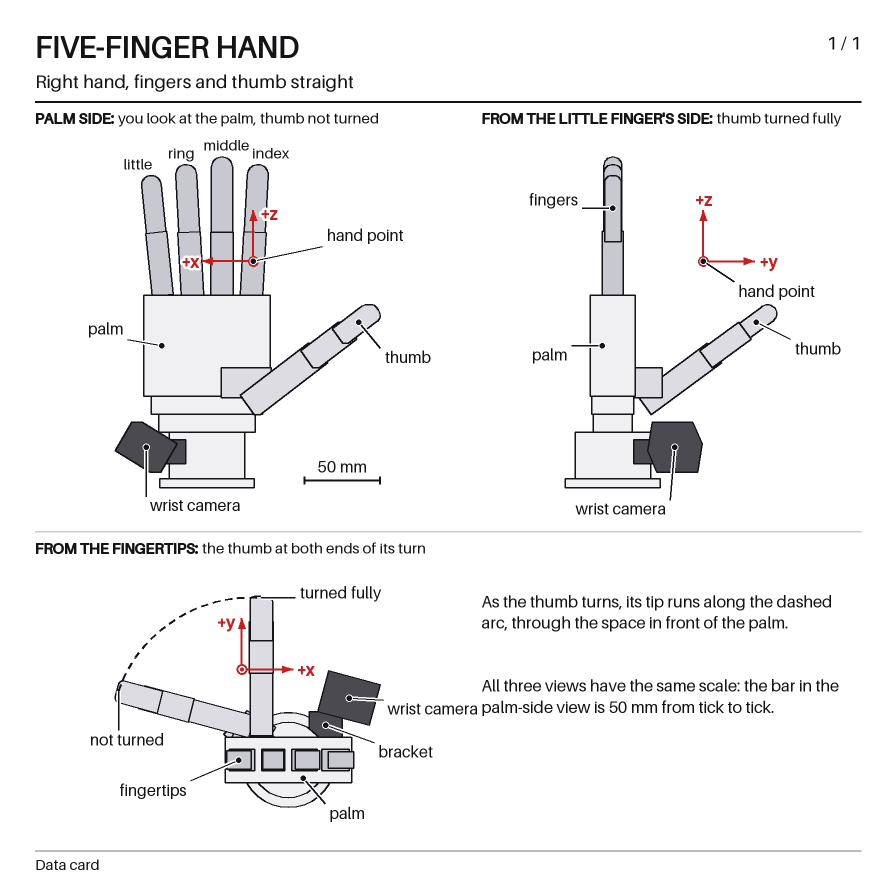

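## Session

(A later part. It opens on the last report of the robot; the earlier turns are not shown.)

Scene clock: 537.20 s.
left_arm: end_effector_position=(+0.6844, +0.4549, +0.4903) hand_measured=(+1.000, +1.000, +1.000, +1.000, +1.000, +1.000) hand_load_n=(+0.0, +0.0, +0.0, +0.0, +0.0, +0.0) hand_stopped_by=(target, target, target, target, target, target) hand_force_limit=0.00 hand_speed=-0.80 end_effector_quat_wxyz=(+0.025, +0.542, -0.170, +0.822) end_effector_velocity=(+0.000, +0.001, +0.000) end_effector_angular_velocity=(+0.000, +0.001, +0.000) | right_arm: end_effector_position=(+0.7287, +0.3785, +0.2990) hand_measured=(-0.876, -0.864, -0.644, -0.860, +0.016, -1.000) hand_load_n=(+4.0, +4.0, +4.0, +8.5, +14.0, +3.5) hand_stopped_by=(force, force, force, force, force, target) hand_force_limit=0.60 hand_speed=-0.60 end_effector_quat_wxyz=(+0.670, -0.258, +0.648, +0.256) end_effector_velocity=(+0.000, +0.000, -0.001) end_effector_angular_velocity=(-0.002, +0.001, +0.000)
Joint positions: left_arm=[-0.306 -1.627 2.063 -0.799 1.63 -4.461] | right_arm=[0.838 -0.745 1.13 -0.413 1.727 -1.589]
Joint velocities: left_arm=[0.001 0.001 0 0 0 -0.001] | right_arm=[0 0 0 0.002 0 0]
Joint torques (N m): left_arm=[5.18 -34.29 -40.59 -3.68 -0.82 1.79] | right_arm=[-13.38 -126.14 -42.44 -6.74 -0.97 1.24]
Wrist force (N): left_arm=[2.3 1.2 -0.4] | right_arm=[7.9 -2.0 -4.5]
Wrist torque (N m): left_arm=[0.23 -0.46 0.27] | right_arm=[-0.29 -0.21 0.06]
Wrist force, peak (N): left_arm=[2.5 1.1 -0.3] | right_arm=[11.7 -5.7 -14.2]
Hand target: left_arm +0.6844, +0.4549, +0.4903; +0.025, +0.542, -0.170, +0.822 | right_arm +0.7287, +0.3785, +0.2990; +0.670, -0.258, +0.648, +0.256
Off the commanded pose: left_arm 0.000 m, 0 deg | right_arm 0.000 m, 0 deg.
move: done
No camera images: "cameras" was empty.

>>> {"method": "move", "body": {
  "target": [
    [0,0,0,0,0,0,1,1,1,1,1,1,0,-0.8,0,0,-0.0005,0,0,0,-0.99,-0.99,-0.99,-0.9,-0.99,-1,0.6,-0.6],
    [0,0,0,0,0,0,1,1,1,1,1,1,0,-0.8,-0.00225,0.00321,-0.0005,0,0,0,-0.99,-0.99,-0.99,-0.9,-0.99,-1,0.6,-0.6]
  ],
  "speed": 0.002,
  "cameras": []
}}

>>> {"method": "move", "body": {
  "target": [
    [0,0,0,0,0,0,1,1,1,1,1,1,0,-0.8,0,0,-0.001,0,0,0,-0.99,-0.99,-0.99,-0.9,-0.99,-1,0.6,-0.6]
  ],
  "speed": 0.002,
  "cameras": []
}}

Scene clock: 539.00 s.
left_arm: end_effector_position=(+0.6844, +0.4549, +0.4903) hand_measured=(+1.000, +1.000, +1.000, +1.000, +1.000, +1.000) hand_load_n=(+0.0, +0.0, +0.0, +0.0, -0.5, +0.0) hand_stopped_by=(target, target, target, target, target, target) hand_force_limit=0.00 hand_speed=-0.80 end_effector_quat_wxyz=(+0.025, +0.542, -0.170, +0.822) end_effector_velocity=(+0.000, +0.000, +0.000) end_effector_angular_velocity=(+0.000, -0.001, -0.001) | right_arm: end_effector_position=(+0.7273, +0.3805, +0.2987) hand_measured=(-0.876, -0.864, -0.644, -0.860, +0.016, -1.000) hand_load_n=(+4.0, +4.0, +4.5, +8.0, +14.0, +3.5) hand_stopped_by=(force, force, force, force, force, target) hand_force_limit=0.60 hand_speed=-0.60 end_effector_quat_wxyz=(+0.670, -0.258, +0.648, +0.256) end_effector_velocity=(+0.000, +0.000, +0.001) end_effector_angular_velocity=(+0.001, -0.001, +0.000)
Joint positions: left_arm=[-0.306 -1.627 2.063 -0.799 1.63 -4.461] | right_arm=[0.841 -0.743 1.127 -0.412 1.729 -1.589]
Joint velocities: left_arm=[0 0 0 0 0.001 0] | right_arm=[0 -0.001 0 -0.001 0 0]
Joint torques (N m): left_arm=[8.71 -36.58 -39.48 -3.21 -1.23 1.7] | right_arm=[11.5 -111.76 -51.37 -1.91 1.82 -1.33]
Wrist force (N): left_arm=[2.1 1.5 -0.4] | right_arm=[8.0 -1.8 -2.8]
Wrist torque (N m): left_arm=[0.26 -0.43 0.26] | right_arm=[-0.30 -0.15 0.07]
Wrist force, peak (N): left_arm=[2.3 1.5 -0.1] | right_arm=[8.4 -2.8 -8.4]
Hand target: left_arm +0.6844, +0.4549, +0.4903; +0.025, +0.542, -0.170, +0.822 | right_arm +0.7273, +0.3805, +0.2987; +0.670, -0.258, +0.648, +0.256
Off the commanded pose: left_arm 0.000 m, 0 deg | right_arm 0.000 m, 0 deg.
move: done
No camera images: "cameras" was empty.

Scene clock: 539.70 s.
left_arm: end_effector_position=(+0.6844, +0.4549, +0.4903) hand_measured=(+1.000, +1.000, +1.000, +1.000, +1.000, +1.000) hand_load_n=(+0.0, +0.0, +0.0, +0.0, +0.0, +0.0) hand_stopped_by=(target, target, target, target, target, target) hand_force_limit=0.00 hand_speed=-0.80 end_effector_quat_wxyz=(+0.025, +0.542, -0.170, +0.822) end_effector_velocity=(+0.000, +0.000, +0.000) end_effector_angular_velocity=(+0.000, +0.000, +0.000) | right_arm: end_effector_position=(+0.7273, +0.3805, +0.2981) hand_measured=(-0.876, -0.864, -0.644, -0.860, +0.016, -1.000) hand_load_n=(+4.0, +4.0, +4.5, +8.5, +14.0, +3.5) hand_stopped_by=(force, force, force, force, force, target) hand_force_limit=0.60 hand_speed=-0.60 end_effector_quat_wxyz=(+0.670, -0.258, +0.648, +0.256) end_effector_velocity=(+0.000, +0.000, -0.001) end_effector_angular_velocity=(-0.001, +0.000, +0.000)
Joint positions: left_arm=[-0.306 -1.627 2.063 -0.799 1.63 -4.461] | right_arm=[0.841 -0.742 1.127 -0.413 1.729 -1.589]
Joint velocities: left_arm=[0 0 0 0 0 0] | right_arm=[0 0.001 0 0 0 0]
Joint torques (N m): left_arm=[7.58 -37.35 -40.4 -3.12 -0.76 2.24] | right_arm=[8.26 -110.92 -40.98 -6.84 0.51 -1.43]
Wrist force (N): left_arm=[2.5 0.8 -0.6] | right_arm=[8.3 -2.1 -2.7]
Wrist torque (N m): left_arm=[0.18 -0.47 0.25] | right_arm=[-0.34 -0.19 0.08]
Wrist force, peak (N): left_arm=[2.5 0.8 -0.6] | right_arm=[8.3 -1.9 -2.6]
Hand target: left_arm +0.6844, +0.4549, +0.4903; +0.025, +0.542, -0.170, +0.822 | right_arm +0.7273, +0.3805, +0.2981; +0.670, -0.258, +0.648, +0.256
Off the commanded pose: left_arm 0.000 m, 0 deg | right_arm 0.000 m, 0 deg.
move: done
No camera images: "cameras" was empty.

>>> {"method": "move", "body": {
  "target": [
    [0,0,0,0,0,0,1,1,1,1,1,1,0,-0.8,0.0041,0.00287,0,0,0,0,-0.99,-0.99,-0.99,-0.9,-0.99,-1,0.6,-0.6]
  ],
  "speed": 0.002,
  "stop_force": 4,
  "cameras": []
}}

Scene clock: 541.13 s.
left_arm: end_effector_position=(+0.6844, +0.4549, +0.4903) hand_measured=(+1.000, +1.000, +1.000, +1.000, +1.000, +1.000) hand_load_n=(+0.0, +0.0, +0.0, +0.0, +0.0, +0.0) hand_stopped_by=(target, target, target, target, target, target) hand_force_limit=0.00 hand_speed=-0.80 end_effector_quat_wxyz=(+0.025, +0.542, -0.170, +0.822) end_effector_velocity=(+0.000, +0.001, +0.000) end_effector_angular_velocity=(+0.000, +0.000, +0.001) | right_arm: end_effector_position=(+0.7276, +0.3808, +0.2981) hand_measured=(-0.876, -0.864, -0.644, -0.860, +0.016, -1.000) hand_load_n=(+4.5, +4.5, +4.5, +8.0, +14.0, +3.0) hand_stopped_by=(force, force, force, force, force, target) hand_force_limit=0.60 hand_speed=-0.60 end_effector_quat_wxyz=(+0.670, -0.258, +0.648, +0.256) end_effector_velocity=(+0.000, +0.000, -0.002) end_effector_angular_velocity=(-0.001, +0.001, +0.000)
Joint positions: left_arm=[-0.306 -1.627 2.063 -0.799 1.63 -4.461] | right_arm=[0.841 -0.742 1.126 -0.412 1.729 -1.589]
Joint velocities: left_arm=[0.001 0 0 0 0 0] | right_arm=[0 0.002 0 0 0 0]
Joint torques (N m): left_arm=[9.08 -37.06 -39.97 -3.03 -0.7 2.22] | right_arm=[8.49 -125.72 -42.57 -6.35 0.37 -1.17]
Wrist force (N): left_arm=[1.9 1.2 -0.7] | right_arm=[7.3 -3.1 -7.4]
Wrist torque (N m): left_arm=[0.24 -0.39 0.24] | right_arm=[0.02 -0.40 0.07]
Wrist force, peak (N): left_arm=[2.4 1.3 -0.5] | right_arm=[7.8 -3.3 -10.9]
Hand target: left_arm +0.6844, +0.4549, +0.4903; +0.025, +0.542, -0.170, +0.822 | right_arm +0.7276, +0.3808, +0.2981; +0.670, -0.258, +0.648, +0.256
Off the commanded pose: left_arm 0.000 m, 0 deg | right_arm 0.003 m, 0 deg.
move: contact (right_arm)
No camera images: "cameras" was empty.

>>> {"method": "move", "body": {
  "target": [
    [0,0,0,0,0,0,1,1,1,1,1,1,0,-0.8,0.0002,0.00014,0,0,0,0,-0.99,-0.99,-0.99,-0.9,-0.99,-1,0.6,-0.6],
    [0,0,0,0,0,0,1,1,1,1,1,1,0,-0.8,0.00068,-0.00054,0,0,0,0,-0.99,-0.99,-0.99,-0.9,-0.99,-1,0.6,-0.6]
  ],
  "speed": 0.002,
  "cameras": []
}}

>>> {"method": "move", "body": {
  "target": [
    [0,0,0,0,0,0,1,1,1,1,1,1,0,-0.8,0.00048,-0.00068,0,0,0,0,-0.99,-0.99,-0.99,-0.9,-0.99,-1,0.6,-0.6]
  ],
  "speed": 0.002,
  "cameras": []
}}

Scene clock: 542.00 s.
left_arm: end_effector_position=(+0.6844, +0.4549, +0.4903) hand_measured=(+1.000, +1.000, +1.000, +1.000, +1.000, +1.000) hand_load_n=(+0.0, +0.0, +0.0, +0.0, +0.0, +0.0) hand_stopped_by=(target, target, target, target, target, target) hand_force_limit=0.00 hand_speed=-0.80 end_effector_quat_wxyz=(+0.025, +0.542, -0.170, +0.822) end_effector_velocity=(+0.000, +0.000, +0.000) end_effector_angular_velocity=(+0.000, +0.000, +0.000) | right_arm: end_effector_position=(+0.7279, +0.3805, +0.2980) hand_measured=(-0.876, -0.864, -0.644, -0.860, +0.016, -1.000) hand_load_n=(+5.0, +4.5, +4.5, +7.5, +14.0, +2.5) hand_stopped_by=(force, force, force, force, force, target) hand_force_limit=0.60 hand_speed=-0.60 end_effector_quat_wxyz=(+0.670, -0.258, +0.648, +0.256) end_effector_velocity=(+0.000, +0.000, +0.001) end_effector_angular_velocity=(+0.001, -0.001, +0.000)
Joint positions: left_arm=[-0.306 -1.627 2.063 -0.799 1.63 -4.461] | right_arm=[0.84 -0.742 1.126 -0.412 1.728 -1.589]
Joint velocities: left_arm=[0 0 0 0 0 0] | right_arm=[0 -0.001 0 -0.001 0 0]
Joint torques (N m): left_arm=[8.72 -36.19 -39.32 -3.28 -0.62 1.77] | right_arm=[-15.04 -126.27 -43.35 -6.35 -0.43 -0.46]
Wrist force (N): left_arm=[2.1 1.3 -0.1] | right_arm=[6.9 -1.3 -7.3]
Wrist torque (N m): left_arm=[0.22 -0.44 0.25] | right_arm=[-0.14 -0.42 0.01]
Wrist force, peak (N): left_arm=[2.2 1.1 -0.5] | right_arm=[8.7 -3.2 -12.5]
Hand target: left_arm +0.6844, +0.4549, +0.4903; +0.025, +0.542, -0.170, +0.822 | right_arm +0.7280, +0.3805, +0.2981; +0.670, -0.258, +0.648, +0.256
Off the commanded pose: left_arm 0.000 m, 0 deg | right_arm 0.000 m, 0 deg.
move: done
No camera images: "cameras" was empty.

Scene clock: 542.70 s.
left_arm: end_effector_position=(+0.6844, +0.4549, +0.4903) hand_measured=(+1.000, +1.000, +1.000, +1.000, +1.000, +1.000) hand_load_n=(+0.0, +0.0, +0.0, +0.0, +0.0, +0.0) hand_stopped_by=(target, target, target, target, target, target) hand_force_limit=0.00 hand_speed=-0.80 end_effector_quat_wxyz=(+0.025, +0.542, -0.170, +0.822) end_effector_velocity=(+0.000, +0.000, +0.001) end_effector_angular_velocity=(-0.001, +0.000, -0.001) | right_arm: end_effector_position=(+0.7283, +0.3801, +0.2981) hand_measured=(-0.876, -0.864, -0.644, -0.860, +0.016, -1.000) hand_load_n=(+5.0, +5.0, +4.0, +8.0, +13.5, +2.5) hand_stopped_by=(force, force, force, force, force, target) hand_force_limit=0.60 hand_speed=-0.60 end_effector_quat_wxyz=(+0.670, -0.258, +0.648, +0.256) end_effector_velocity=(+0.000, +0.000, -0.001) end_effector_angular_velocity=(+0.000, +0.000, +0.001)
Joint positions: left_arm=[-0.306 -1.627 2.063 -0.799 1.63 -4.461] | right_arm=[0.84 -0.742 1.127 -0.413 1.728 -1.589]
Joint velocities: left_arm=[0 -0.001 0 0 0 -0.001] | right_arm=[0 0.001 0 0 0 0]
Joint torques (N m): left_arm=[6.51 -34.29 -40.27 -3.09 -0.42 1.77] | right_arm=[-8.45 -126.91 -45.98 -6.97 0.01 0.84]
Wrist force (N): left_arm=[2.1 0.8 -0.5] | right_arm=[7.6 -0.8 -9.2]
Wrist torque (N m): left_arm=[0.17 -0.42 0.23] | right_arm=[-0.22 -0.36 -0.03]
Wrist force, peak (N): left_arm=[2.6 1.3 -0.5] | right_arm=[8.6 0.0 -13.6]
Hand target: left_arm +0.6844, +0.4549, +0.4903; +0.025, +0.542, -0.170, +0.822 | right_arm +0.7283, +0.3801, +0.2981; +0.670, -0.258, +0.648, +0.256
Off the commanded pose: left_arm 0.000 m, 0 deg | right_arm 0.000 m, 0 deg.
move: done
No camera images: "cameras" was empty.

>>> {"method": "move", "body": {
  "target": [
    [0,0,0,0,0,0,1,1,1,1,1,1,0,-0.8,-0.00205,-0.00143,0,0,0,0,-0.99,-0.99,-0.99,-0.9,-0.99,-1,0.6,-0.6],
    [0,0,0,0,0,0,1,1,1,1,1,1,0,-0.8,-0.00865,0.00799,0,0,0,0,-0.99,-0.99,-0.99,-0.9,-0.99,-1,0.6,-0.6]
  ],
  "speed": 0.01,
  "cameras": []
}}

>>> {"method": "move", "body": {
  "target": [
    [0,0,0,0,0,0,1,1,1,1,1,1,0,-0.8,0.00956,0.00669,0,0,0,0,-0.99,-0.99,-0.99,-0.9,-0.99,-1,0.6,-0.6]
  ],
  "speed": 0.004,
  "stop_force": 4,
  "cameras": []
}}

Scene clock: 544.03 s.
left_arm: end_effector_position=(+0.6844, +0.4549, +0.4903) hand_measured=(+1.000, +1.000, +1.000, +1.000, +1.000, +1.000) hand_load_n=(+0.0, +0.0, +0.0, +0.0, +0.0, +0.0) hand_stopped_by=(target, target, target, target, target, target) hand_force_limit=0.00 hand_speed=-0.80 end_effector_quat_wxyz=(+0.025, +0.542, -0.170, +0.822) end_effector_velocity=(+0.000, +0.000, +0.000) end_effector_angular_velocity=(+0.000, +0.000, +0.000) | right_arm: end_effector_position=(+0.7230, +0.3850, +0.2981) hand_measured=(-0.876, -0.864, -0.644, -0.860, +0.016, -1.000) hand_load_n=(+5.0, +5.0, +4.5, +9.0, +13.5, +3.0) hand_stopped_by=(force, force, force, force, force, target) hand_force_limit=0.60 hand_speed=-0.60 end_effector_quat_wxyz=(+0.670, -0.258, +0.648, +0.256) end_effector_velocity=(+0.000, +0.000, +0.000) end_effector_angular_velocity=(+0.001, -0.001, +0.000)
Joint positions: left_arm=[-0.306 -1.627 2.063 -0.799 1.63 -4.461] | right_arm=[0.847 -0.739 1.121 -0.41 1.735 -1.589]
Joint velocities: left_arm=[-0.001 0.001 0 -0.001 -0.001 0] | right_arm=[0 0 0 -0.001 0 0]
Joint torques (N m): left_arm=[8.42 -34.8 -40.21 -3.04 -1.14 2.21] | right_arm=[0.54 -120.27 -44.82 -2.73 0.71 -2.04]
Wrist force (N): left_arm=[2.2 1.2 -0.1] | right_arm=[8.3 -2.0 -2.5]
Wrist torque (N m): left_arm=[0.21 -0.45 0.25] | right_arm=[-0.33 -0.22 0.09]
Wrist force, peak (N): left_arm=[2.6 0.9 -0.2] | right_arm=[9.1 -0.6 -15.6]
Hand target: left_arm +0.6844, +0.4549, +0.4903; +0.025, +0.542, -0.170, +0.822 | right_arm +0.7231, +0.3849, +0.2981; +0.670, -0.258, +0.648, +0.256
Off the commanded pose: left_arm 0.000 m, 0 deg | right_arm 0.000 m, 0 deg.
move: done
No camera images: "cameras" was empty.

Scene clock: 546.27 s.
left_arm: end_effector_position=(+0.6844, +0.4549, +0.4903) hand_measured=(+1.000, +1.000, +1.000, +1.000, +1.000, +1.000) hand_load_n=(+0.0, +0.0, +0.0, +0.0, +0.0, +0.0) hand_stopped_by=(target, target, target, target, target, target) hand_force_limit=0.00 hand_speed=-0.80 end_effector_quat_wxyz=(+0.025, +0.542, -0.170, +0.822) end_effector_velocity=(+0.000, +0.000, +0.000) end_effector_angular_velocity=(+0.000, +0.000, +0.000) | right_arm: end_effector_position=(+0.7269, +0.3875, +0.2981) hand_measured=(-0.876, -0.864, -0.644, -0.860, +0.016, -1.000) hand_load_n=(+5.0, +5.0, +4.5, +9.0, +13.5, +3.0) hand_stopped_by=(force, force, force, force, force, target) hand_force_limit=0.60 hand_speed=-0.60 end_effector_quat_wxyz=(+0.670, -0.258, +0.648, +0.256) end_effector_velocity=(+0.000, +0.000, +0.000) end_effector_angular_velocity=(+0.000, -0.001, +0.000)
Joint positions: left_arm=[-0.306 -1.627 2.063 -0.799 1.63 -4.461] | right_arm=[0.845 -0.732 1.108 -0.404 1.734 -1.589]
Joint velocities: left_arm=[0 0 0 0 0 0] | right_arm=[0 0 0 0 0 0]
Joint torques (N m): left_arm=[8.28 -35.98 -41.11 -3.13 -0.78 2.15] | right_arm=[-0.42 -131.27 -44.43 -7.36 1.29 0.07]
Wrist force (N): left_arm=[2.3 1.3 -0.2] | right_arm=[9.8 -2.2 -7.7]
Wrist torque (N m): left_arm=[0.24 -0.47 0.27] | right_arm=[-0.07 -0.18 0.16]
Wrist force, peak (N): left_arm=[2.6 1.3 0.2] | right_arm=[12.5 -2.2 -16.8]
Hand target: left_arm +0.6844, +0.4549, +0.4903; +0.025, +0.542, -0.170, +0.822 | right_arm +0.7269, +0.3875, +0.2981; +0.670, -0.258, +0.648, +0.256
Off the commanded pose: left_arm 0.000 m, 0 deg | right_arm 0.002 m, 0 deg.
move: contact (right_arm)
No camera images: "cameras" was empty.

>>> {"method": "move", "body": {
  "target": [
    [0,0,0,0,0,0,1,1,1,1,1,1,0,-0.8,-0.00785,-0.0055,0,0,0,0,-0.99,-0.99,-0.99,-0.9,-0.99,-1,0.6,-0.6],
    [0,0,0,0,0,0,1,1,1,1,1,1,0,-0.8,-0.00431,-0.01055,0,0,0,0,-0.99,-0.99,-0.99,-0.9,-0.99,-1,0.6,-0.6]
  ],
  "speed": 0.01,
  "cameras": []
}}

>>> {"method": "move", "body": {
  "target": [
    [0,0,0,0,0,0,1,1,1,1,1,1,0,-0.8,0.00956,0.00669,0,0,0,0,-0.99,-0.99,-0.99,-0.9,-0.99,-1,0.6,-0.6]
  ],
  "speed": 0.003,
  "stop_force": 4,
  "cameras": []
}}

Scene clock: 547.70 s.
left_arm: end_effector_position=(+0.6844, +0.4549, +0.4903) hand_measured=(+1.000, +1.000, +1.000, +1.000, +1.000, +1.000) hand_load_n=(+0.0, +0.0, +0.0, +0.0, +0.0, +0.0) hand_stopped_by=(target, target, target, target, target, target) hand_force_limit=0.00 hand_speed=-0.80 end_effector_quat_wxyz=(+0.025, +0.542, -0.170, +0.822) end_effector_velocity=(+0.000, +0.000, +0.000) end_effector_angular_velocity=(+0.001, +0.000, +0.001) | right_arm: end_effector_position=(+0.7243, +0.3811, +0.2981) hand_measured=(-0.876, -0.864, -0.644, -0.860, +0.016, -1.000) hand_load_n=(+5.0, +4.5, +4.5, +9.0, +13.5, +2.5) hand_stopped_by=(force, force, force, force, force, target) hand_force_limit=0.60 hand_speed=-0.60 end_effector_quat_wxyz=(+0.670, -0.258, +0.648, +0.256) end_effector_velocity=(+0.000, +0.000, -0.003) end_effector_angular_velocity=(-0.002, +0.002, +0.000)
Joint positions: left_arm=[-0.306 -1.627 2.063 -0.799 1.63 -4.461] | right_arm=[0.843 -0.744 1.13 -0.414 1.732 -1.589]
Joint velocities: left_arm=[0 0 0 0 0 0.001] | right_arm=[0 0.003 0 0 0 0.001]
Joint torques (N m): left_arm=[7.73 -38.13 -40.77 -2.49 -0.78 1.96] | right_arm=[-4.28 -117.65 -48.8 -6.07 0.05 0.82]
Wrist force (N): left_arm=[2.2 1.4 -0.4] | right_arm=[8.0 -1.9 -2.6]
Wrist torque (N m): left_arm=[0.25 -0.44 0.25] | right_arm=[-0.32 -0.17 0.07]
Wrist force, peak (N): left_arm=[2.6 1.1 -0.5] | right_arm=[10.3 -2.5 -7.9]
Hand target: left_arm +0.6844, +0.4549, +0.4903; +0.025, +0.542, -0.170, +0.822 | right_arm +0.7243, +0.3812, +0.2981; +0.670, -0.258, +0.648, +0.256
Off the commanded pose: left_arm 0.000 m, 0 deg | right_arm 0.000 m, 0 deg.
move: done
No camera images: "cameras" was empty.

Scene clock: 549.43 s.
left_arm: end_effector_position=(+0.6844, +0.4549, +0.4903) hand_measured=(+1.000, +1.000, +1.000, +1.000, +1.000, +1.000) hand_load_n=(+0.0, +0.0, +0.0, +0.0, +0.0, +0.0) hand_stopped_by=(target, target, target, target, target, target) hand_force_limit=0.00 hand_speed=-0.80 end_effector_quat_wxyz=(+0.025, +0.542, -0.170, +0.822) end_effector_velocity=(+0.000, +0.000, +0.000) end_effector_angular_velocity=(+0.001, +0.001, +0.000) | right_arm: end_effector_position=(+0.7259, +0.3823, +0.2981) hand_measured=(-0.876, -0.864, -0.644, -0.860, +0.016, -1.000) hand_load_n=(+5.0, +5.0, +4.5, +9.0, +13.5, +2.5) hand_stopped_by=(force, force, force, force, force, target) hand_force_limit=0.60 hand_speed=-0.60 end_effector_quat_wxyz=(+0.670, -0.258, +0.648, +0.256) end_effector_velocity=(+0.000, +0.000, +0.000) end_effector_angular_velocity=(+0.001, -0.001, +0.000)
Joint positions: left_arm=[-0.306 -1.627 2.063 -0.799 1.63 -4.461] | right_arm=[0.843 -0.741 1.124 -0.412 1.731 -1.589]
Joint velocities: left_arm=[0 0 0 0.001 0 0.001] | right_arm=[0 0 0 -0.001 0 0]
Joint torques (N m): left_arm=[9.23 -34.64 -40.11 -2.63 -0.65 2.08] | right_arm=[-4.93 -129.13 -42.6 -6.57 1.28 1.11]
Wrist force (N): left_arm=[2.0 1.1 -0.4] | right_arm=[7.8 -2.3 -6.4]
Wrist torque (N m): left_arm=[0.22 -0.41 0.23] | right_arm=[-0.23 -0.31 0.04]
Wrist force, peak (N): left_arm=[2.4 1.3 0.0] | right_arm=[7.9 -1.6 -11.6]
Hand target: left_arm +0.6844, +0.4549, +0.4903; +0.025, +0.542, -0.170, +0.822 | right_arm +0.7259, +0.3823, +0.2981; +0.670, -0.258, +0.648, +0.256
Off the commanded pose: left_arm 0.000 m, 0 deg | right_arm 0.005 m, 0 deg.
move: contact (right_arm)
No camera images: "cameras" was empty.

>>> {"method": "move", "body": {
  "target": [
    [0,0,0,0,0,0,1,1,1,1,1,1,0,-0.8,-0.00137,-0.00096,0,0,0,0,-0.99,-0.99,-0.99,-0.9,-0.99,-1,0.6,-0.6],
    [0,0,0,0,0,0,1,1,1,1,1,1,0,-0.8,0.00121,-0.00465,0.0002,0,0,0,-0.99,-0.99,-0.99,-0.9,-0.99,-1,0.6,-0.6]
  ],
  "speed": 0.01,
  "cameras": []
}}

>>> {"method": "move", "body": {
  "target": [
    [0,0,0,0,0,0,1,1,1,1,1,1,0,-0.8,0.00956,0.00669,0,0,0,0,-0.99,-0.99,-0.99,-0.9,-0.99,-1,0.6,-0.6]
  ],
  "speed": 0.003,
  "stop_force": 8,
  "cameras": []
}}

Scene clock: 550.37 s.
left_arm: end_effector_position=(+0.6844, +0.4549, +0.4903) hand_measured=(+1.000, +1.000, +1.000, +1.000, +1.000, +1.000) hand_load_n=(-0.5, +0.0, +0.0, +0.0, +0.0, +0.0) hand_stopped_by=(target, target, target, target, target, target) hand_force_limit=0.00 hand_speed=-0.80 end_effector_quat_wxyz=(+0.025, +0.542, -0.170, +0.822) end_effector_velocity=(+0.000, +0.000, +0.000) end_effector_angular_velocity=(+0.001, -0.001, +0.001) | right_arm: end_effector_position=(+0.7266, +0.3795, +0.2982) hand_measured=(-0.876, -0.864, -0.644, -0.860, +0.016, -1.000) hand_load_n=(+4.5, +4.5, +4.5, +9.0, +13.5, +3.0) hand_stopped_by=(force, force, force, force, force, target) hand_force_limit=0.60 hand_speed=-0.60 end_effector_quat_wxyz=(+0.670, -0.258, +0.648, +0.256) end_effector_velocity=(+0.000, +0.000, +0.000) end_effector_angular_velocity=(+0.000, +0.000, +0.001)
Joint positions: left_arm=[-0.306 -1.627 2.063 -0.799 1.63 -4.461] | right_arm=[0.841 -0.745 1.131 -0.415 1.729 -1.589]
Joint velocities: left_arm=[0 0 0 -0.001 0 0.001] | right_arm=[0 0 0 0 -0.001 0]
Joint torques (N m): left_arm=[7.12 -34.34 -40.03 -2.55 -0.75 1.72] | right_arm=[-7.58 -121 -46.19 -6.31 -0.33 2.13]
Wrist force (N): left_arm=[2.2 1.4 -0.4] | right_arm=[7.8 -1.7 -2.7]
Wrist torque (N m): left_arm=[0.26 -0.45 0.26] | right_arm=[-0.28 -0.13 0.07]
Wrist force, peak (N): left_arm=[2.3 1.4 -0.6] | right_arm=[8.3 -2.1 -6.7]
Hand target: left_arm +0.6844, +0.4549, +0.4903; +0.025, +0.542, -0.170, +0.822 | right_arm +0.7266, +0.3795, +0.2982; +0.670, -0.258, +0.648, +0.256
Off the commanded pose: left_arm 0.000 m, 0 deg | right_arm 0.000 m, 0 deg.
move: done
No camera images: "cameras" was empty.

Scene clock: 551.90 s.
left_arm: end_effector_position=(+0.6844, +0.4549, +0.4903) hand_measured=(+1.000, +1.000, +1.000, +1.000, +1.000, +1.000) hand_load_n=(+0.0, +0.0, +0.0, +0.0, +0.0, +0.0) hand_stopped_by=(target, target, target, target, target, target) hand_force_limit=0.00 hand_speed=-0.80 end_effector_quat_wxyz=(+0.025, +0.542, -0.170, +0.822) end_effector_velocity=(+0.000, +0.000, -0.001) end_effector_angular_velocity=(+0.000, +0.001, +0.000) | right_arm: end_effector_position=(+0.7279, +0.3804, +0.2982) hand_measured=(-0.876, -0.864, -0.644, -0.860, +0.016, -1.000) hand_load_n=(+5.0, +4.5, +4.5, +8.5, +14.0, +2.5) hand_stopped_by=(force, force, force, force, force, target) hand_force_limit=0.60 hand_speed=-0.60 end_effector_quat_wxyz=(+0.670, -0.258, +0.648, +0.256) end_effector_velocity=(+0.000, +0.000, +0.002) end_effector_angular_velocity=(+0.001, -0.001, +0.000)
Joint positions: left_arm=[-0.306 -1.627 2.063 -0.799 1.63 -4.461] | right_arm=[0.84 -0.742 1.127 -0.412 1.728 -1.589]
Joint velocities: left_arm=[0 0.001 0 0 0 0] | right_arm=[0 -0.001 0 0 0 0]
Joint torques (N m): left_arm=[8.67 -35.51 -38.65 -2.72 -0.91 2.19] | right_arm=[-0.53 -128.48 -43.53 -6.42 1.38 1.92]
Wrist force (N): left_arm=[2.1 1.0 -0.7] | right_arm=[8.4 -2.3 -7.7]
Wrist torque (N m): left_arm=[0.22 -0.41 0.25] | right_arm=[-0.02 -0.37 0.11]
Wrist force, peak (N): left_arm=[2.5 1.6 -0.8] | right_arm=[9.0 -2.5 -15.3]
Hand target: left_arm +0.6844, +0.4549, +0.4903; +0.025, +0.542, -0.170, +0.822 | right_arm +0.7279, +0.3804, +0.2982; +0.670, -0.258, +0.648, +0.256
Off the commanded pose: left_arm 0.000 m, 0 deg | right_arm 0.005 m, 0 deg.
move: contact (right_arm)
No camera images: "cameras" was empty.

>>> {"method": "move", "body": {
  "target": [
    [0,0,0,0,0,0,1,1,1,1,1,1,0,-0.8,0.00065,-0.00036,0,0,0,0,-0.99,-0.99,-0.99,-0.9,-0.99,-1,0.6,-0.6],
    [0,0,0,0,0,0,1,1,1,1,1,1,0,-0.8,0.00065,-0.00036,0.00067,0,0,0,-0.99,-0.99,-0.99,-0.9,-0.99,-1,0.6,-0.6],
    [0,0,0,0,0,0,1,1,1,1,1,1,0,-0.8,-0.00011,0.00074,0.00067,0,0,0,-0.99,-0.99,-0.99,-0.9,-0.99,-1,0.6,-0.6],
    [0,0,0,0,0,0,1,1,1,1,1,1,0,-0.8,-0.00011,0.00074,-0.00067,0,0,0,-0.99,-0.99,-0.99,-0.9,-0.99,-1,0.6,-0.6],
    [0,0,0,0,0,0,1,1,1,1,1,1,0,-0.8,0.00027,0.00019,0,0,0,0,-0.99,-0.99,-0.99,-0.9,-0.99,-1,0.6,-0.6]
  ],
  "speed": 0.002,
  "cameras": []
}}

Scene clock: 554.00 s.
left_arm: end_effector_position=(+0.6844, +0.4549, +0.4903) hand_measured=(+1.000, +1.000, +1.000, +1.000, +1.000, +1.000) hand_load_n=(+0.0, +0.0, -0.5, +0.0, +0.0, +0.5) hand_stopped_by=(target, target, target, target, target, target) hand_force_limit=0.00 hand_speed=-0.80 end_effector_quat_wxyz=(+0.025, +0.542, -0.170, +0.822) end_effector_velocity=(+0.000, +0.000, +0.000) end_effector_angular_velocity=(+0.001, +0.000, -0.001) | right_arm: end_effector_position=(+0.7280, +0.3805, +0.2981) hand_measured=(-0.876, -0.864, -0.644, -0.860, +0.016, -1.000) hand_load_n=(+5.0, +4.5, +4.0, +8.0, +14.0, +2.5) hand_stopped_by=(force, force, force, force, force, target) hand_force_limit=0.60 hand_speed=-0.60 end_effector_quat_wxyz=(+0.670, -0.258, +0.648, +0.256) end_effector_velocity=(+0.000, +0.000, +0.000) end_effector_angular_velocity=(-0.001, +0.000, +0.000)
Joint positions: left_arm=[-0.306 -1.627 2.063 -0.799 1.63 -4.461] | right_arm=[0.84 -0.742 1.126 -0.412 1.728 -1.589]
Joint velocities: left_arm=[0 0 0 0 0.001 0.001] | right_arm=[0 0 0 0.001 0 0]
Joint torques (N m): left_arm=[6.47 -35.59 -40.35 -2.74 -0.9 1.82] | right_arm=[-16.02 -126.56 -46.1 -2.53 -1.14 0.1]
Wrist force (N): left_arm=[2.2 1.1 -0.2] | right_arm=[8.2 -1.2 -9.4]
Wrist torque (N m): left_arm=[0.21 -0.44 0.25] | right_arm=[0.08 -0.50 0.10]
Wrist force, peak (N): left_arm=[2.6 1.3 -0.2] | right_arm=[12.6 -0.4 -20.5]
Hand target: left_arm +0.6844, +0.4549, +0.4903; +0.025, +0.542, -0.170, +0.822 | right_arm +0.7280, +0.3805, +0.2982; +0.670, -0.258, +0.648, +0.256
Off the commanded pose: left_arm 0.000 m, 0 deg | right_arm 0.000 m, 0 deg.
move: done
No camera images: "cameras" was empty.

>>> {"method": "move", "body": {
  "target": [
    [0,0,0,0,0,0,1,1,1,1,1,1,0,-0.8,0,0,0.0003,0,0,0,-0.99,-0.99,-0.99,0.4,-0.99,-1,0.6,-0.3]
  ],
  "speed": 0.002,
  "cameras": []
}}

>>> {"method": "move", "body": {
  "target": [
    [0,0,0,0,0,0,1,1,1,1,1,1,0,-0.8,0.0041,0.00287,0,0,0,0,-0.99,-0.99,-0.99,0.4,-0.99,-1,0.6,-0.3]
  ],
  "speed": 0.002,
  "stop_force": 6,
  "cameras": []
}}

Scene clock: 555.67 s.
left_arm: end_effector_position=(+0.6844, +0.4549, +0.4903) hand_measured=(+1.000, +1.000, +1.000, +1.000, +1.000, +1.000) hand_load_n=(+0.0, +0.0, +0.0, +0.0, +0.0, +0.0) hand_stopped_by=(target, target, target, target, target, target) hand_force_limit=0.00 hand_speed=-0.80 end_effector_quat_wxyz=(+0.025, +0.542, -0.170, +0.822) end_effector_velocity=(+0.000, +0.000, +0.001) end_effector_angular_velocity=(-0.001, -0.001, -0.001) | right_arm: end_effector_position=(+0.7280, +0.3805, +0.2984) hand_measured=(-0.876, -0.864, -0.644, +0.400, +0.016, -1.000) hand_load_n=(+4.5, +4.5, +4.5, +0.0, +14.0, +3.0) hand_stopped_by=(force, force, force, target, force, target) hand_force_limit=0.60 hand_speed=-0.30 end_effector_quat_wxyz=(+0.670, -0.258, +0.648, +0.256) end_effector_velocity=(+0.000, +0.000, +0.002) end_effector_angular_velocity=(+0.001, -0.001, +0.000)
Joint positions: left_arm=[-0.306 -1.627 2.063 -0.799 1.63 -4.461] | right_arm=[0.84 -0.742 1.126 -0.412 1.728 -1.589]
Joint velocities: left_arm=[0 -0.001 0 0 0 -0.001] | right_arm=[0 -0.002 0 0 0 0]
Joint torques (N m): left_arm=[6.39 -36.94 -38.27 -2.59 -1.01 1.86] | right_arm=[-7.97 -132.45 -57.87 -5.38 1.22 -0.34]
Wrist force (N): left_arm=[2.3 1.0 -0.2] | right_arm=[11.7 -1.7 -17.0]
Wrist torque (N m): left_arm=[0.19 -0.46 0.25] | right_arm=[0.43 -0.44 0.27]
Wrist force, peak (N): left_arm=[2.4 1.6 0.0] | right_arm=[12.0 -1.7 -17.5]
Hand target: left_arm +0.6844, +0.4549, +0.4903; +0.025, +0.542, -0.170, +0.822 | right_arm +0.7280, +0.3805, +0.2984; +0.670, -0.258, +0.648, +0.256
Off the commanded pose: left_arm 0.000 m, 0 deg | right_arm 0.000 m, 0 deg.
move: done
No camera images: "cameras" was empty.

Scene clock: 556.50 s.
left_arm: end_effector_position=(+0.6844, +0.4549, +0.4903) hand_measured=(+1.000, +1.000, +1.000, +1.000, +1.000, +1.000) hand_load_n=(+0.0, +0.0, +0.0, +0.0, +0.0, +0.0) hand_stopped_by=(target, target, target, target, target, target) hand_force_limit=0.00 hand_speed=-0.80 end_effector_quat_wxyz=(+0.025, +0.542, -0.170, +0.822) end_effector_velocity=(+0.000, +0.000, +0.000) end_effector_angular_velocity=(+0.000, +0.000, +0.000) | right_arm: end_effector_position=(+0.7281, +0.3806, +0.2984) hand_measured=(-0.876, -0.864, -0.644, +0.400, +0.016, -1.000) hand_load_n=(+5.0, +4.5, +4.5, +0.0, +14.0, +2.5) hand_stopped_by=(force, force, force, target, force, target) hand_force_limit=0.60 hand_speed=-0.30 end_effector_quat_wxyz=(+0.670, -0.258, +0.648, +0.256) end_effector_velocity=(+0.000, +0.000, +0.000) end_effector_angular_velocity=(+0.001, -0.001, +0.000)
Joint positions: left_arm=[-0.306 -1.627 2.063 -0.799 1.63 -4.461] | right_arm=[0.84 -0.742 1.126 -0.412 1.728 -1.589]
Joint velocities: left_arm=[0 0 0 0 0 0] | right_arm=[0 0 0 -0.001 0 0]
Joint torques (N m): left_arm=[5.96 -34.48 -39.36 -3 -1.5 1.91] | right_arm=[-11.65 -133.96 -50.94 -9.87 0.26 -0.29]
Wrist force (N): left_arm=[2.2 1.2 -0.4] | right_arm=[13.1 -1.5 -23.3]
Wrist torque (N m): left_arm=[0.24 -0.44 0.26] | right_arm=[0.77 -0.50 0.35]
Wrist force, peak (N): left_arm=[2.6 0.9 -0.5] | right_arm=[14.4 -1.8 -27.2]
Hand target: left_arm +0.6844, +0.4549, +0.4903; +0.025, +0.542, -0.170, +0.822 | right_arm +0.7281, +0.3806, +0.2985; +0.670, -0.258, +0.648, +0.256
Off the commanded pose: left_arm 0.000 m, 0 deg | right_arm 0.003 m, 0 deg.
move: contact (right_arm)
No camera images: "cameras" was empty.

>>> {"method": "move", "body": {
  "target": [
    [0,0,0,0,0,0,1,1,1,1,1,1,0,-0.8,-0.00055,-0.00038,0,0,0,0,-0.99,-0.99,-0.99,0.4,-0.99,-1,0.6,-0.3],
    [0,0,0,0,0,0,1,1,1,1,1,1,0,-0.8,-0.00055,-0.00038,-0.0015,0,0,0,-0.99,-0.99,-0.99,0.4,-0.99,-1,0.6,-0.3]
  ],
  "speed": 0.002,
  "cameras": []
}}

Scene clock: 557.50 s.
left_arm: end_effector_position=(+0.6844, +0.4549, +0.4903) hand_measured=(+1.000, +1.000, +1.000, +1.000, +1.000, +1.000) hand_load_n=(+0.0, +0.0, +0.0, +0.0, +0.0, +0.0) hand_stopped_by=(target, target, target, target, target, target) hand_force_limit=0.00 hand_speed=-0.80 end_effector_quat_wxyz=(+0.025, +0.542, -0.170, +0.822) end_effector_velocity=(+0.000, -0.001, +0.000) end_effector_angular_velocity=(+0.000, +0.000, -0.002) | right_arm: end_effector_position=(+0.7278, +0.3803, +0.2976) hand_measured=(-0.876, -0.864, -0.644, +0.400, +0.016, -1.000) hand_load_n=(+5.5, +5.5, +4.5, +0.0, +13.5, +3.0) hand_stopped_by=(force, force, force, target, force, target) hand_force_limit=0.60 hand_speed=-0.30 end_effector_quat_wxyz=(+0.670, -0.257, +0.648, +0.256) end_effector_velocity=(+0.000, +0.000, -0.001) end_effector_angular_velocity=(-0.001, +0.001, +0.000)
Joint positions: left_arm=[-0.306 -1.627 2.063 -0.799 1.63 -4.461] | right_arm=[0.84 -0.742 1.127 -0.414 1.728 -1.589]
Joint velocities: left_arm=[-0.001 0 0 0 0.001 0] | right_arm=[0 0.001 0 0.001 0 0]
Joint torques (N m): left_arm=[9.42 -34.57 -39.24 -2.35 -0.68 1.63] | right_arm=[16.28 -104.97 -39.04 -5.05 1.17 -0.31]
Wrist force (N): left_arm=[2.3 1.2 -0.6] | right_arm=[5.2 -4.1 -6.0]
Wrist torque (N m): left_arm=[0.24 -0.44 0.26] | right_arm=[0.10 -0.67 0.04]
Wrist force, peak (N): left_arm=[2.4 1.5 -0.6] | right_arm=[13.8 -1.5 -23.9]
Hand target: left_arm +0.6844, +0.4549, +0.4903; +0.025, +0.542, -0.170, +0.822 | right_arm +0.7278, +0.3803, +0.2976; +0.670, -0.258, +0.648, +0.256
Off the commanded pose: left_arm 0.000 m, 0 deg | right_arm 0.000 m, 0 deg.
move: done
No camera images: "cameras" was empty.

>>> {"method": "move", "body": {
  "target": [
    [0,0,0,0,0,0,1,1,1,1,1,1,0,-0.8,0.00038,-0.00055,0.0007,0,0,0,-0.99,-0.99,-0.99,0.4,-0.99,-1,0.6,-0.3]
  ],
  "speed": 0.002,
  "cameras": []
}}

>>> {"method": "move", "body": {
  "target": [
    [0,0,0,0,0,0,1,1,1,1,1,1,0,-0.8,0.0041,0.00287,0,0,0,0,-0.99,-0.99,-0.99,0.4,-0.99,-1,0.6,-0.3]
  ],
  "speed": 0.002,
  "stop_force": 6,
  "cameras": []
}}

Scene clock: 558.43 s.
left_arm: end_effector_position=(+0.6844, +0.4549, +0.4903) hand_measured=(+1.000, +1.000, +1.000, +1.000, +1.000, +1.000) hand_load_n=(+0.0, +0.0, +0.0, +0.0, +0.0, +0.0) hand_stopped_by=(target, target, target, target, target, target) hand_force_limit=0.00 hand_speed=-0.80 end_effector_quat_wxyz=(+0.025, +0.542, -0.170, +0.822) end_effector_velocity=(+0.000, +0.000, +0.000) end_effector_angular_velocity=(-0.001, +0.001, -0.001) | right_arm: end_effector_position=(+0.7279, +0.3800, +0.2979) hand_measured=(-0.876, -0.864, -0.644, +0.400, +0.016, -1.000) hand_load_n=(+5.5, +5.5, +4.5, +0.0, +13.0, +3.0) hand_stopped_by=(force, force, force, target, force, target) hand_force_limit=0.60 hand_speed=-0.30 end_effector_quat_wxyz=(+0.670, -0.258, +0.648, +0.256) end_effector_velocity=(+0.000, +0.000, +0.001) end_effector_angular_velocity=(+0.001, -0.001, +0.000)
Joint positions: left_arm=[-0.306 -1.627 2.063 -0.799 1.63 -4.461] | right_arm=[0.84 -0.743 1.128 -0.413 1.728 -1.589]
Joint velocities: left_arm=[0 0 0 0.001 0 -0.001] | right_arm=[0 -0.001 0 0 0 0]
Joint torques (N m): left_arm=[10.5 -39.06 -39.55 -2.27 -0.79 1.8] | right_arm=[-14.45 -127.04 -41.94 -2.04 -1.63 0.19]
Wrist force (N): left_arm=[2.1 1.1 -0.4] | right_arm=[7.1 -2.9 -7.1]
Wrist torque (N m): left_arm=[0.21 -0.43 0.24] | right_arm=[0.03 -0.45 0.08]
Wrist force, peak (N): left_arm=[2.5 1.0 -0.8] | right_arm=[7.6 -2.9 -7.0]
Hand target: left_arm +0.6844, +0.4549, +0.4903; +0.025, +0.542, -0.170, +0.822 | right_arm +0.7280, +0.3800, +0.2980; +0.670, -0.258, +0.648, +0.256
Off the commanded pose: left_arm 0.000 m, 0 deg | right_arm 0.000 m, 0 deg.
move: done
No camera images: "cameras" was empty.

Scene clock: 559.30 s.
left_arm: end_effector_position=(+0.6844, +0.4549, +0.4903) hand_measured=(+1.000, +1.000, +1.000, +1.000, +1.000, +1.000) hand_load_n=(+0.0, +0.0, +0.0, +0.0, +0.0, +0.0) hand_stopped_by=(target, target, target, target, target, target) hand_force_limit=0.00 hand_speed=-0.80 end_effector_quat_wxyz=(+0.025, +0.542, -0.170, +0.822) end_effector_velocity=(+0.000, +0.000, +0.001) end_effector_angular_velocity=(-0.001, -0.001, -0.001) | right_arm: end_effector_position=(+0.7281, +0.3801, +0.2980) hand_measured=(-0.876, -0.864, -0.644, +0.400, +0.016, -1.000) hand_load_n=(+6.0, +5.5, +4.5, +0.0, +13.0, +2.5) hand_stopped_by=(force, force, force, target, force, target) hand_force_limit=0.60 hand_speed=-0.30 end_effector_quat_wxyz=(+0.670, -0.258, +0.648, +0.256) end_effector_velocity=(+0.000, +0.000, +0.003) end_effector_angular_velocity=(+0.002, -0.002, +0.000)
Joint positions: left_arm=[-0.306 -1.627 2.063 -0.799 1.63 -4.461] | right_arm=[0.84 -0.742 1.127 -0.413 1.728 -1.589]
Joint velocities: left_arm=[0 0 0 -0.001 0 0] | right_arm=[0 -0.003 0 0 0 0]
Joint torques (N m): left_arm=[5.53 -37.05 -40.11 -2.25 -0.65 1.82] | right_arm=[-9.44 -127.41 -43.12 -7.37 0.43 0.67]
Wrist force (N): left_arm=[2.0 1.1 -0.3] | right_arm=[8.2 -2.9 -12.1]
Wrist torque (N m): left_arm=[0.21 -0.42 0.24] | right_arm=[0.30 -0.60 0.15]
Wrist force, peak (N): left_arm=[2.4 1.1 -0.3] | right_arm=[9.1 -2.5 -15.9]
Hand target: left_arm +0.6844, +0.4549, +0.4903; +0.025, +0.542, -0.170, +0.822 | right_arm +0.7281, +0.3801, +0.2980; +0.670, -0.258, +0.648, +0.256
Off the commanded pose: left_arm 0.000 m, 0 deg | right_arm 0.003 m, 0 deg.
move: contact (right_arm)
No camera images: "cameras" was empty.

>>> {"method": "move", "body": {
  "target": [
    [0,0,0,0,0,0,1,1,1,1,1,1,0,-0.8,0,0,-0.0003,0,0,0,-0.99,-0.99,-0.99,-0.9,-0.99,-1,0.6,-0.6]
  ],
  "speed": 0.002,
  "cameras": []
}}

Scene clock: 561.63 s.
left_arm: end_effector_position=(+0.6844, +0.4549, +0.4903) hand_measured=(+1.000, +1.000, +1.000, +1.000, +1.000, +1.000) hand_load_n=(+0.0, +0.0, +0.0, +0.5, +0.0, +0.0) hand_stopped_by=(target, target, target, target, target, target) hand_force_limit=0.00 hand_speed=-0.80 end_effector_quat_wxyz=(+0.025, +0.542, -0.170, +0.822) end_effector_velocity=(+0.000, +0.000, +0.000) end_effector_angular_velocity=(+0.000, +0.000, +0.001) | right_arm: end_effector_position=(+0.7281, +0.3801, +0.2978) hand_measured=(-0.876, -0.864, -0.644, -0.862, +0.016, -1.000) hand_load_n=(+5.5, +5.5, +4.5, +9.5, +13.5, +2.5) hand_stopped_by=(force, force, force, force, force, target) hand_force_limit=0.60 hand_speed=-0.60 end_effector_quat_wxyz=(+0.670, -0.258, +0.648, +0.256) end_effector_velocity=(+0.000, +0.000, -0.003) end_effector_angular_velocity=(-0.002, +0.002, +0.000)
Joint positions: left_arm=[-0.306 -1.627 2.063 -0.799 1.63 -4.461] | right_arm=[0.84 -0.742 1.127 -0.413 1.728 -1.589]
Joint velocities: left_arm=[0 0 0 0 0 0] | right_arm=[0 0.002 0 0.001 0 0]
Joint torques (N m): left_arm=[6.09 -34.15 -39.19 -2.05 -0.98 2.08] | right_arm=[9.28 -109.76 -45.48 -4.7 0.8 0.49]
Wrist force (N): left_arm=[2.1 1.1 -0.3] | right_arm=[7.2 -1.6 -7.0]
Wrist torque (N m): left_arm=[0.21 -0.43 0.24] | right_arm=[-0.01 -0.50 0.06]
Wrist force, peak (N): left_arm=[2.6 1.1 -0.7] | right_arm=[8.4 -2.9 -11.8]
Hand target: left_arm +0.6844, +0.4549, +0.4903; +0.025, +0.542, -0.170, +0.822 | right_arm +0.7281, +0.3801, +0.2978; +0.670, -0.258, +0.648, +0.256
Off the commanded pose: left_arm 0.000 m, 0 deg | right_arm 0.000 m, 0 deg.
move: done
No camera images: "cameras" was empty.

>>> {"method": "move", "body": {
  "target": [
    [0,0,0,0,0,0,1,1,1,1,1,1,0,-0.8,0.00034,0.00024,0,0,0,0,-0.99,-0.99,-0.99,-0.9,-0.99,-1,0.6,-0.6]
  ],
  "speed": 0.002,
  "cameras": ["cam_left_wrist"]
}}

>>> {"method": "zoom_image", "body": {
  "camera": "cam_left_wrist",
  "region": [310, 330, 450, 440]
}}

Scene clock: 562.47 s.
left_arm: end_effector_position=(+0.6844, +0.4549, +0.4903) hand_measured=(+1.000, +1.000, +1.000, +1.000, +1.000, +1.000) hand_load_n=(+0.0, +0.0, +0.0, +0.0, +0.0, +0.0) hand_stopped_by=(target, target, target, target, target, target) hand_force_limit=0.00 hand_speed=-0.80 end_effector_quat_wxyz=(+0.025, +0.542, -0.170, +0.822) end_effector_velocity=(+0.000, -0.001, +0.000) end_effector_angular_velocity=(-0.001, +0.000, -0.001) | right_arm: end_effector_position=(+0.7283, +0.3803, +0.2978) hand_measured=(-0.876, -0.864, -0.644, -0.862, +0.016, -1.000) hand_load_n=(+6.0, +5.0, +4.5, +8.5, +13.5, +2.0) hand_stopped_by=(force, force, force, force, force, target) hand_force_limit=0.60 hand_speed=-0.60 end_effector_quat_wxyz=(+0.670, -0.258, +0.648, +0.256) end_effector_velocity=(+0.000, +0.000, +0.001) end_effector_angular_velocity=(+0.001, +0.000, +0.000)
Joint positions: left_arm=[-0.306 -1.627 2.063 -0.799 1.63 -4.461] | right_arm=[0.84 -0.742 1.127 -0.413 1.728 -1.589]
Joint velocities: left_arm=[-0.001 0 0 0 0 -0.001] | right_arm=[0 -0.001 -0.001 0.001 0 0]
Joint torques (N m): left_arm=[9.13 -35.67 -39.08 -2.12 -0.87 1.6] | right_arm=[-2.91 -113.42 -51.58 -3.37 -0.58 0.73]
Wrist force (N): left_arm=[2.0 1.0 -0.6] | right_arm=[8.3 -0.9 -10.1]
Wrist torque (N m): left_arm=[0.21 -0.41 0.23] | right_arm=[0.00 -0.44 0.06]
Wrist force, peak (N): left_arm=[2.4 1.5 -0.5] | right_arm=[9.1 -1.1 -14.9]
Hand target: left_arm +0.6844, +0.4549, +0.4903; +0.025, +0.542, -0.170, +0.822 | right_arm +0.7283, +0.3802, +0.2978; +0.670, -0.258, +0.648, +0.256
Off the commanded pose: left_arm 0.000 m, 0 deg | right_arm 0.000 m, 0 deg.
move: done
Images, in order (width x height): cam_left_wrist 672x504.

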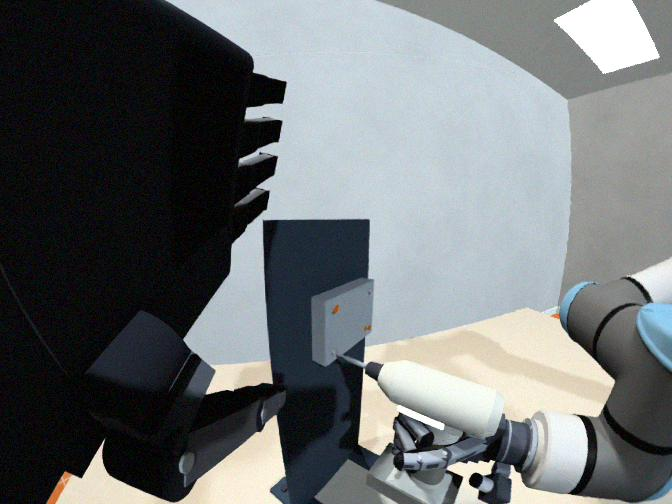

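Scaled by 3.600 from the camera's 672x504 image, which has a finer 960x720 frame.

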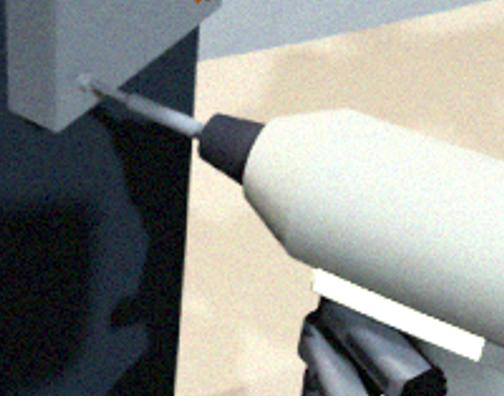

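>>> {"method": "move", "body": {
  "target": [
    [0,0,0,0,0,0,1,1,1,1,1,1,0,-0.8,0.00019,-0.00027,0,0,0,0,-0.99,-0.99,-0.99,-0.9,-0.99,-1,0.6,-0.6],
    [0,0,0,0,0,0,1,1,1,1,1,1,0,-0.8,0.00019,-0.00027,0.0004,0,0,0,-0.99,-0.99,-0.99,-0.9,-0.99,-1,0.6,-0.6],
    [0,0,0,0,0,0,1,1,1,1,1,1,0,-0.8,-0.00048,0.00068,0.0004,0,0,0,-0.99,-0.99,-0.99,-0.9,-0.99,-1,0.6,-0.6],
    [0,0,0,0,0,0,1,1,1,1,1,1,0,-0.8,-0.00048,0.00068,-0.00058,0,0,0,-0.99,-0.99,-0.99,-0.9,-0.99,-1,0.6,-0.6],
    [0,0,0,0,0,0,1,1,1,1,1,1,0,-0.8,0.00019,-0.00027,-0.00058,0,0,0,-0.99,-0.99,-0.99,-0.9,-0.99,-1,0.6,-0.6],
    [0,0,0,0,0,0,1,1,1,1,1,1,0,-0.8,-0.00014,0.0002,0,0,0,0,-0.99,-0.99,-0.99,-0.9,-0.99,-1,0.6,-0.6]
  ],
  "speed": 0.002,
  "cameras": []
}}

Scene clock: 564.73 s.
left_arm: end_effector_position=(+0.6844, +0.4549, +0.4903) hand_measured=(+1.000, +1.000, +1.000, +1.000, +1.000, +1.000) hand_load_n=(+0.0, +0.0, +0.0, +0.0, +0.0, +0.0) hand_stopped_by=(target, target, target, target, target, target) hand_force_limit=0.00 hand_speed=-0.80 end_effector_quat_wxyz=(+0.025, +0.542, -0.170, +0.822) end_effector_velocity=(+0.000, +0.000, +0.000) end_effector_angular_velocity=(+0.002, +0.000, +0.000) | right_arm: end_effector_position=(+0.7283, +0.3803, +0.2978) hand_measured=(-0.876, -0.864, -0.644, -0.862, +0.016, -1.000) hand_load_n=(+6.0, +5.5, +4.5, +8.5, +14.0, +2.0) hand_stopped_by=(force, force, force, force, force, target) hand_force_limit=0.60 hand_speed=-0.60 end_effector_quat_wxyz=(+0.670, -0.258, +0.648, +0.256) end_effector_velocity=(+0.000, +0.000, +0.000) end_effector_angular_velocity=(+0.000, +0.000, +0.000)
Joint positions: left_arm=[-0.306 -1.627 2.063 -0.799 1.63 -4.461] | right_arm=[0.84 -0.742 1.126 -0.413 1.728 -1.589]
Joint velocities: left_arm=[0.001 0 0 0.001 0.001 0.001] | right_arm=[0 0 -0.001 0.001 0 0]
Joint torques (N m): left_arm=[6.06 -30.15 -39.16 -2.2 -0.85 1.32] | right_arm=[8.06 -125.33 -53.78 -3.38 2.53 0.5]
Wrist force (N): left_arm=[2.1 0.9 -0.5] | right_arm=[8.8 -1.3 -12.4]
Wrist torque (N m): left_arm=[0.20 -0.41 0.24] | right_arm=[0.02 -0.46 0.05]
Wrist force, peak (N): left_arm=[2.4 1.4 -0.5] | right_arm=[11.4 -0.9 -17.0]
Hand target: left_arm +0.6844, +0.4549, +0.4903; +0.025, +0.542, -0.170, +0.822 | right_arm +0.7282, +0.3804, +0.2978; +0.670, -0.258, +0.648, +0.256
Off the commanded pose: left_arm 0.000 m, 0 deg | right_arm 0.000 m, 0 deg.
move: done
No camera images: "cameras" was empty.

>>> {"method": "move", "body": {
  "target": [
    [0,0,0,0,0,0,1,1,1,1,1,1,0,-0.8,0.00014,-0.0002,0.00017,0,0,0,-0.99,-0.99,-0.99,0.4,-0.99,-1,0.6,-0.6]
  ],
  "speed": 0.002,
  "cameras": []
}}

>>> {"method": "move", "body": {
  "target": [
    [0,0,0,0,0,0,1,1,1,1,1,1,0,-0.8,0,0,-0.00017,0,0,0,-0.99,-0.99,-0.99,-0.9,-0.99,-1,0.6,-0.6]
  ],
  "speed": 0.002,
  "cameras": []
}}

Scene clock: 567.13 s.
left_arm: end_effector_position=(+0.6844, +0.4549, +0.4903) hand_measured=(+1.000, +1.000, +1.000, +1.000, +1.000, +1.000) hand_load_n=(+0.0, +0.0, -0.5, +0.0, +0.0, +0.0) hand_stopped_by=(target, target, target, target, target, target) hand_force_limit=0.00 hand_speed=-0.80 end_effector_quat_wxyz=(+0.025, +0.542, -0.170, +0.822) end_effector_velocity=(+0.000, +0.001, -0.001) end_effector_angular_velocity=(+0.001, +0.001, +0.001) | right_arm: end_effector_position=(+0.7283, +0.3802, +0.2979) hand_measured=(-0.876, -0.864, -0.644, +0.400, +0.016, -1.000) hand_load_n=(+5.5, +5.5, +4.0, +0.0, +14.0, +2.5) hand_stopped_by=(force, force, force, target, force, target) hand_force_limit=0.60 hand_speed=-0.60 end_effector_quat_wxyz=(+0.670, -0.258, +0.648, +0.256) end_effector_velocity=(+0.000, +0.000, +0.002) end_effector_angular_velocity=(+0.001, -0.001, +0.000)
Joint positions: left_arm=[-0.306 -1.627 2.063 -0.799 1.63 -4.461] | right_arm=[0.84 -0.742 1.127 -0.413 1.728 -1.589]
Joint velocities: left_arm=[0.002 0.001 0 0 0.001 0.001] | right_arm=[0 -0.002 0 0.001 0 0]
Joint torques (N m): left_arm=[9.89 -33.37 -38 -1.81 -0.68 1.42] | right_arm=[-19.25 -127.01 -48.86 -7.14 -1.06 1.03]
Wrist force (N): left_arm=[2.0 1.2 -0.3] | right_arm=[8.8 -0.9 -15.7]
Wrist torque (N m): left_arm=[0.22 -0.41 0.24] | right_arm=[0.36 -0.64 0.11]
Wrist force, peak (N): left_arm=[2.7 1.3 -0.4] | right_arm=[9.1 -1.4 -15.8]
Hand target: left_arm +0.6844, +0.4549, +0.4903; +0.025, +0.542, -0.170, +0.822 | right_arm +0.7283, +0.3802, +0.2979; +0.670, -0.258, +0.648, +0.256
Off the commanded pose: left_arm 0.000 m, 0 deg | right_arm 0.000 m, 0 deg.
move: done
No camera images: "cameras" was empty.

Scene clock: 569.30 s.
left_arm: end_effector_position=(+0.6844, +0.4549, +0.4903) hand_measured=(+1.000, +1.000, +1.000, +1.000, +1.000, +1.000) hand_load_n=(+0.0, +0.5, +0.0, +0.0, +0.0, +0.0) hand_stopped_by=(target, target, target, target, target, target) hand_force_limit=0.00 hand_speed=-0.80 end_effector_quat_wxyz=(+0.025, +0.542, -0.170, +0.822) end_effector_velocity=(+0.000, +0.000, +0.000) end_effector_angular_velocity=(+0.000, +0.000, +0.000) | right_arm: end_effector_position=(+0.7283, +0.3802, +0.2978) hand_measured=(-0.876, -0.864, -0.644, -0.862, +0.016, -1.000) hand_load_n=(+6.0, +5.0, +4.0, +8.5, +14.0, +2.0) hand_stopped_by=(force, force, force, force, force, target) hand_force_limit=0.60 hand_speed=-0.60 end_effector_quat_wxyz=(+0.670, -0.258, +0.648, +0.256) end_effector_velocity=(+0.000, +0.000, +0.002) end_effector_angular_velocity=(+0.001, -0.001, +0.000)
Joint positions: left_arm=[-0.306 -1.627 2.063 -0.799 1.63 -4.461] | right_arm=[0.84 -0.742 1.127 -0.413 1.728 -1.589]
Joint velocities: left_arm=[0 0 0 0.001 0 0] | right_arm=[0 -0.002 0 0 0 0]
Joint torques (N m): left_arm=[10.7 -35.8 -38.1 -2.12 -1.15 2.03] | right_arm=[-16.11 -113.95 -46.12 -5.86 -0.15 1.51]
Wrist force (N): left_arm=[2.5 1.4 -0.4] | right_arm=[8.6 0.0 -10.6]
Wrist torque (N m): left_arm=[0.27 -0.48 0.28] | right_arm=[0.01 -0.59 0.07]
Wrist force, peak (N): left_arm=[2.5 1.4 -0.4] | right_arm=[9.3 -1.5 -16.2]
Hand target: left_arm +0.6844, +0.4549, +0.4903; +0.025, +0.542, -0.170, +0.822 | right_arm +0.7283, +0.3802, +0.2978; +0.670, -0.258, +0.648, +0.256
Off the commanded pose: left_arm 0.000 m, 0 deg | right_arm 0.000 m, 0 deg.
move: done
No camera images: "cameras" was empty.

>>> {"method": "move", "body": {
  "target": [
    [0,0,0,0,0,0,1,1,1,1,1,1,0,-0.8,0.00029,-0.00041,-0.00067,0,0,0,-0.99,-0.99,-0.99,-0.9,-0.99,-1,0.6,-0.6],
    [0,0,0,0,0,0,1,1,1,1,1,1,0,-0.8,-0.00115,0.00164,-0.00067,0,0,0,-0.99,-0.99,-0.99,-0.9,-0.99,-1,0.6,-0.6],
    [0,0,0,0,0,0,1,1,1,1,1,1,0,-0.8,-0.00115,0.00164,-0.00033,0,0,0,-0.99,-0.99,-0.99,-0.9,-0.99,-1,0.6,-0.6],
    [0,0,0,0,0,0,1,1,1,1,1,1,0,-0.8,0.00029,-0.00041,-0.00033,0,0,0,-0.99,-0.99,-0.99,-0.9,-0.99,-1,0.6,-0.6],
    [0,0,0,0,0,0,1,1,1,1,1,1,0,-0.8,0.00029,-0.00041,0,0,0,0,-0.99,-0.99,-0.99,-0.9,-0.99,-1,0.6,-0.6],
    [0,0,0,0,0,0,1,1,1,1,1,1,0,-0.8,-0.00115,0.00164,0,0,0,0,-0.99,-0.99,-0.99,-0.9,-0.99,-1,0.6,-0.6],
    [0,0,0,0,0,0,1,1,1,1,1,1,0,-0.8,-0.00115,0.00164,0.00033,0,0,0,-0.99,-0.99,-0.99,-0.9,-0.99,-1,0.6,-0.6],
    [0,0,0,0,0,0,1,1,1,1,1,1,0,-0.8,0.00029,-0.00041,0.00033,0,0,0,-0.99,-0.99,-0.99,-0.9,-0.99,-1,0.6,-0.6],
    [0,0,0,0,0,0,1,1,1,1,1,1,0,-0.8,-0.00048,0.00068,0,0,0,0,-0.99,-0.99,-0.99,-0.9,-0.99,-1,0.6,-0.6]
  ],
  "speed": 0.002,
  "cameras": []
}}

Scene clock: 573.93 s.
left_arm: end_effector_position=(+0.6844, +0.4549, +0.4903) hand_measured=(+1.000, +1.000, +1.000, +1.000, +1.000, +1.000) hand_load_n=(+0.0, +0.0, +0.0, +0.0, +0.0, +0.0) hand_stopped_by=(target, target, target, target, target, target) hand_force_limit=0.00 hand_speed=-0.80 end_effector_quat_wxyz=(+0.025, +0.542, -0.170, +0.822) end_effector_velocity=(+0.000, +0.000, +0.000) end_effector_angular_velocity=(+0.000, +0.000, +0.000) | right_arm: end_effector_position=(+0.7281, +0.3806, +0.2979) hand_measured=(-0.876, -0.864, -0.644, -0.862, +0.016, -1.000) hand_load_n=(+6.0, +5.0, +4.0, +8.0, +14.0, +2.5) hand_stopped_by=(force, force, force, force, force, target) hand_force_limit=0.60 hand_speed=-0.60 end_effector_quat_wxyz=(+0.670, -0.257, +0.648, +0.256) end_effector_velocity=(+0.000, +0.000, +0.000) end_effector_angular_velocity=(+0.001, +0.000, +0.000)
Joint positions: left_arm=[-0.306 -1.627 2.063 -0.799 1.63 -4.461] | right_arm=[0.84 -0.741 1.126 -0.413 1.728 -1.589]
Joint velocities: left_arm=[0.001 -0.001 0 0 0 0] | right_arm=[0 0 0 -0.001 0 0]
Joint torques (N m): left_arm=[5.99 -33.08 -37.11 -1.58 -1.03 1.92] | right_arm=[8.78 -115.59 -52.75 -3.53 1.82 0.5]
Wrist force (N): left_arm=[2.3 1.3 -0.5] | right_arm=[9.1 -1.3 -9.2]
Wrist torque (N m): left_arm=[0.25 -0.45 0.26] | right_arm=[0.02 -0.40 0.10]
Wrist force, peak (N): left_arm=[2.6 1.4 -0.6] | right_arm=[11.3 0.3 -18.3]
Hand target: left_arm +0.6844, +0.4549, +0.4903; +0.025, +0.542, -0.170, +0.822 | right_arm +0.7280, +0.3806, +0.2978; +0.670, -0.258, +0.648, +0.256
Off the commanded pose: left_arm 0.000 m, 0 deg | right_arm 0.000 m, 0 deg.
move: done
No camera images: "cameras" was empty.


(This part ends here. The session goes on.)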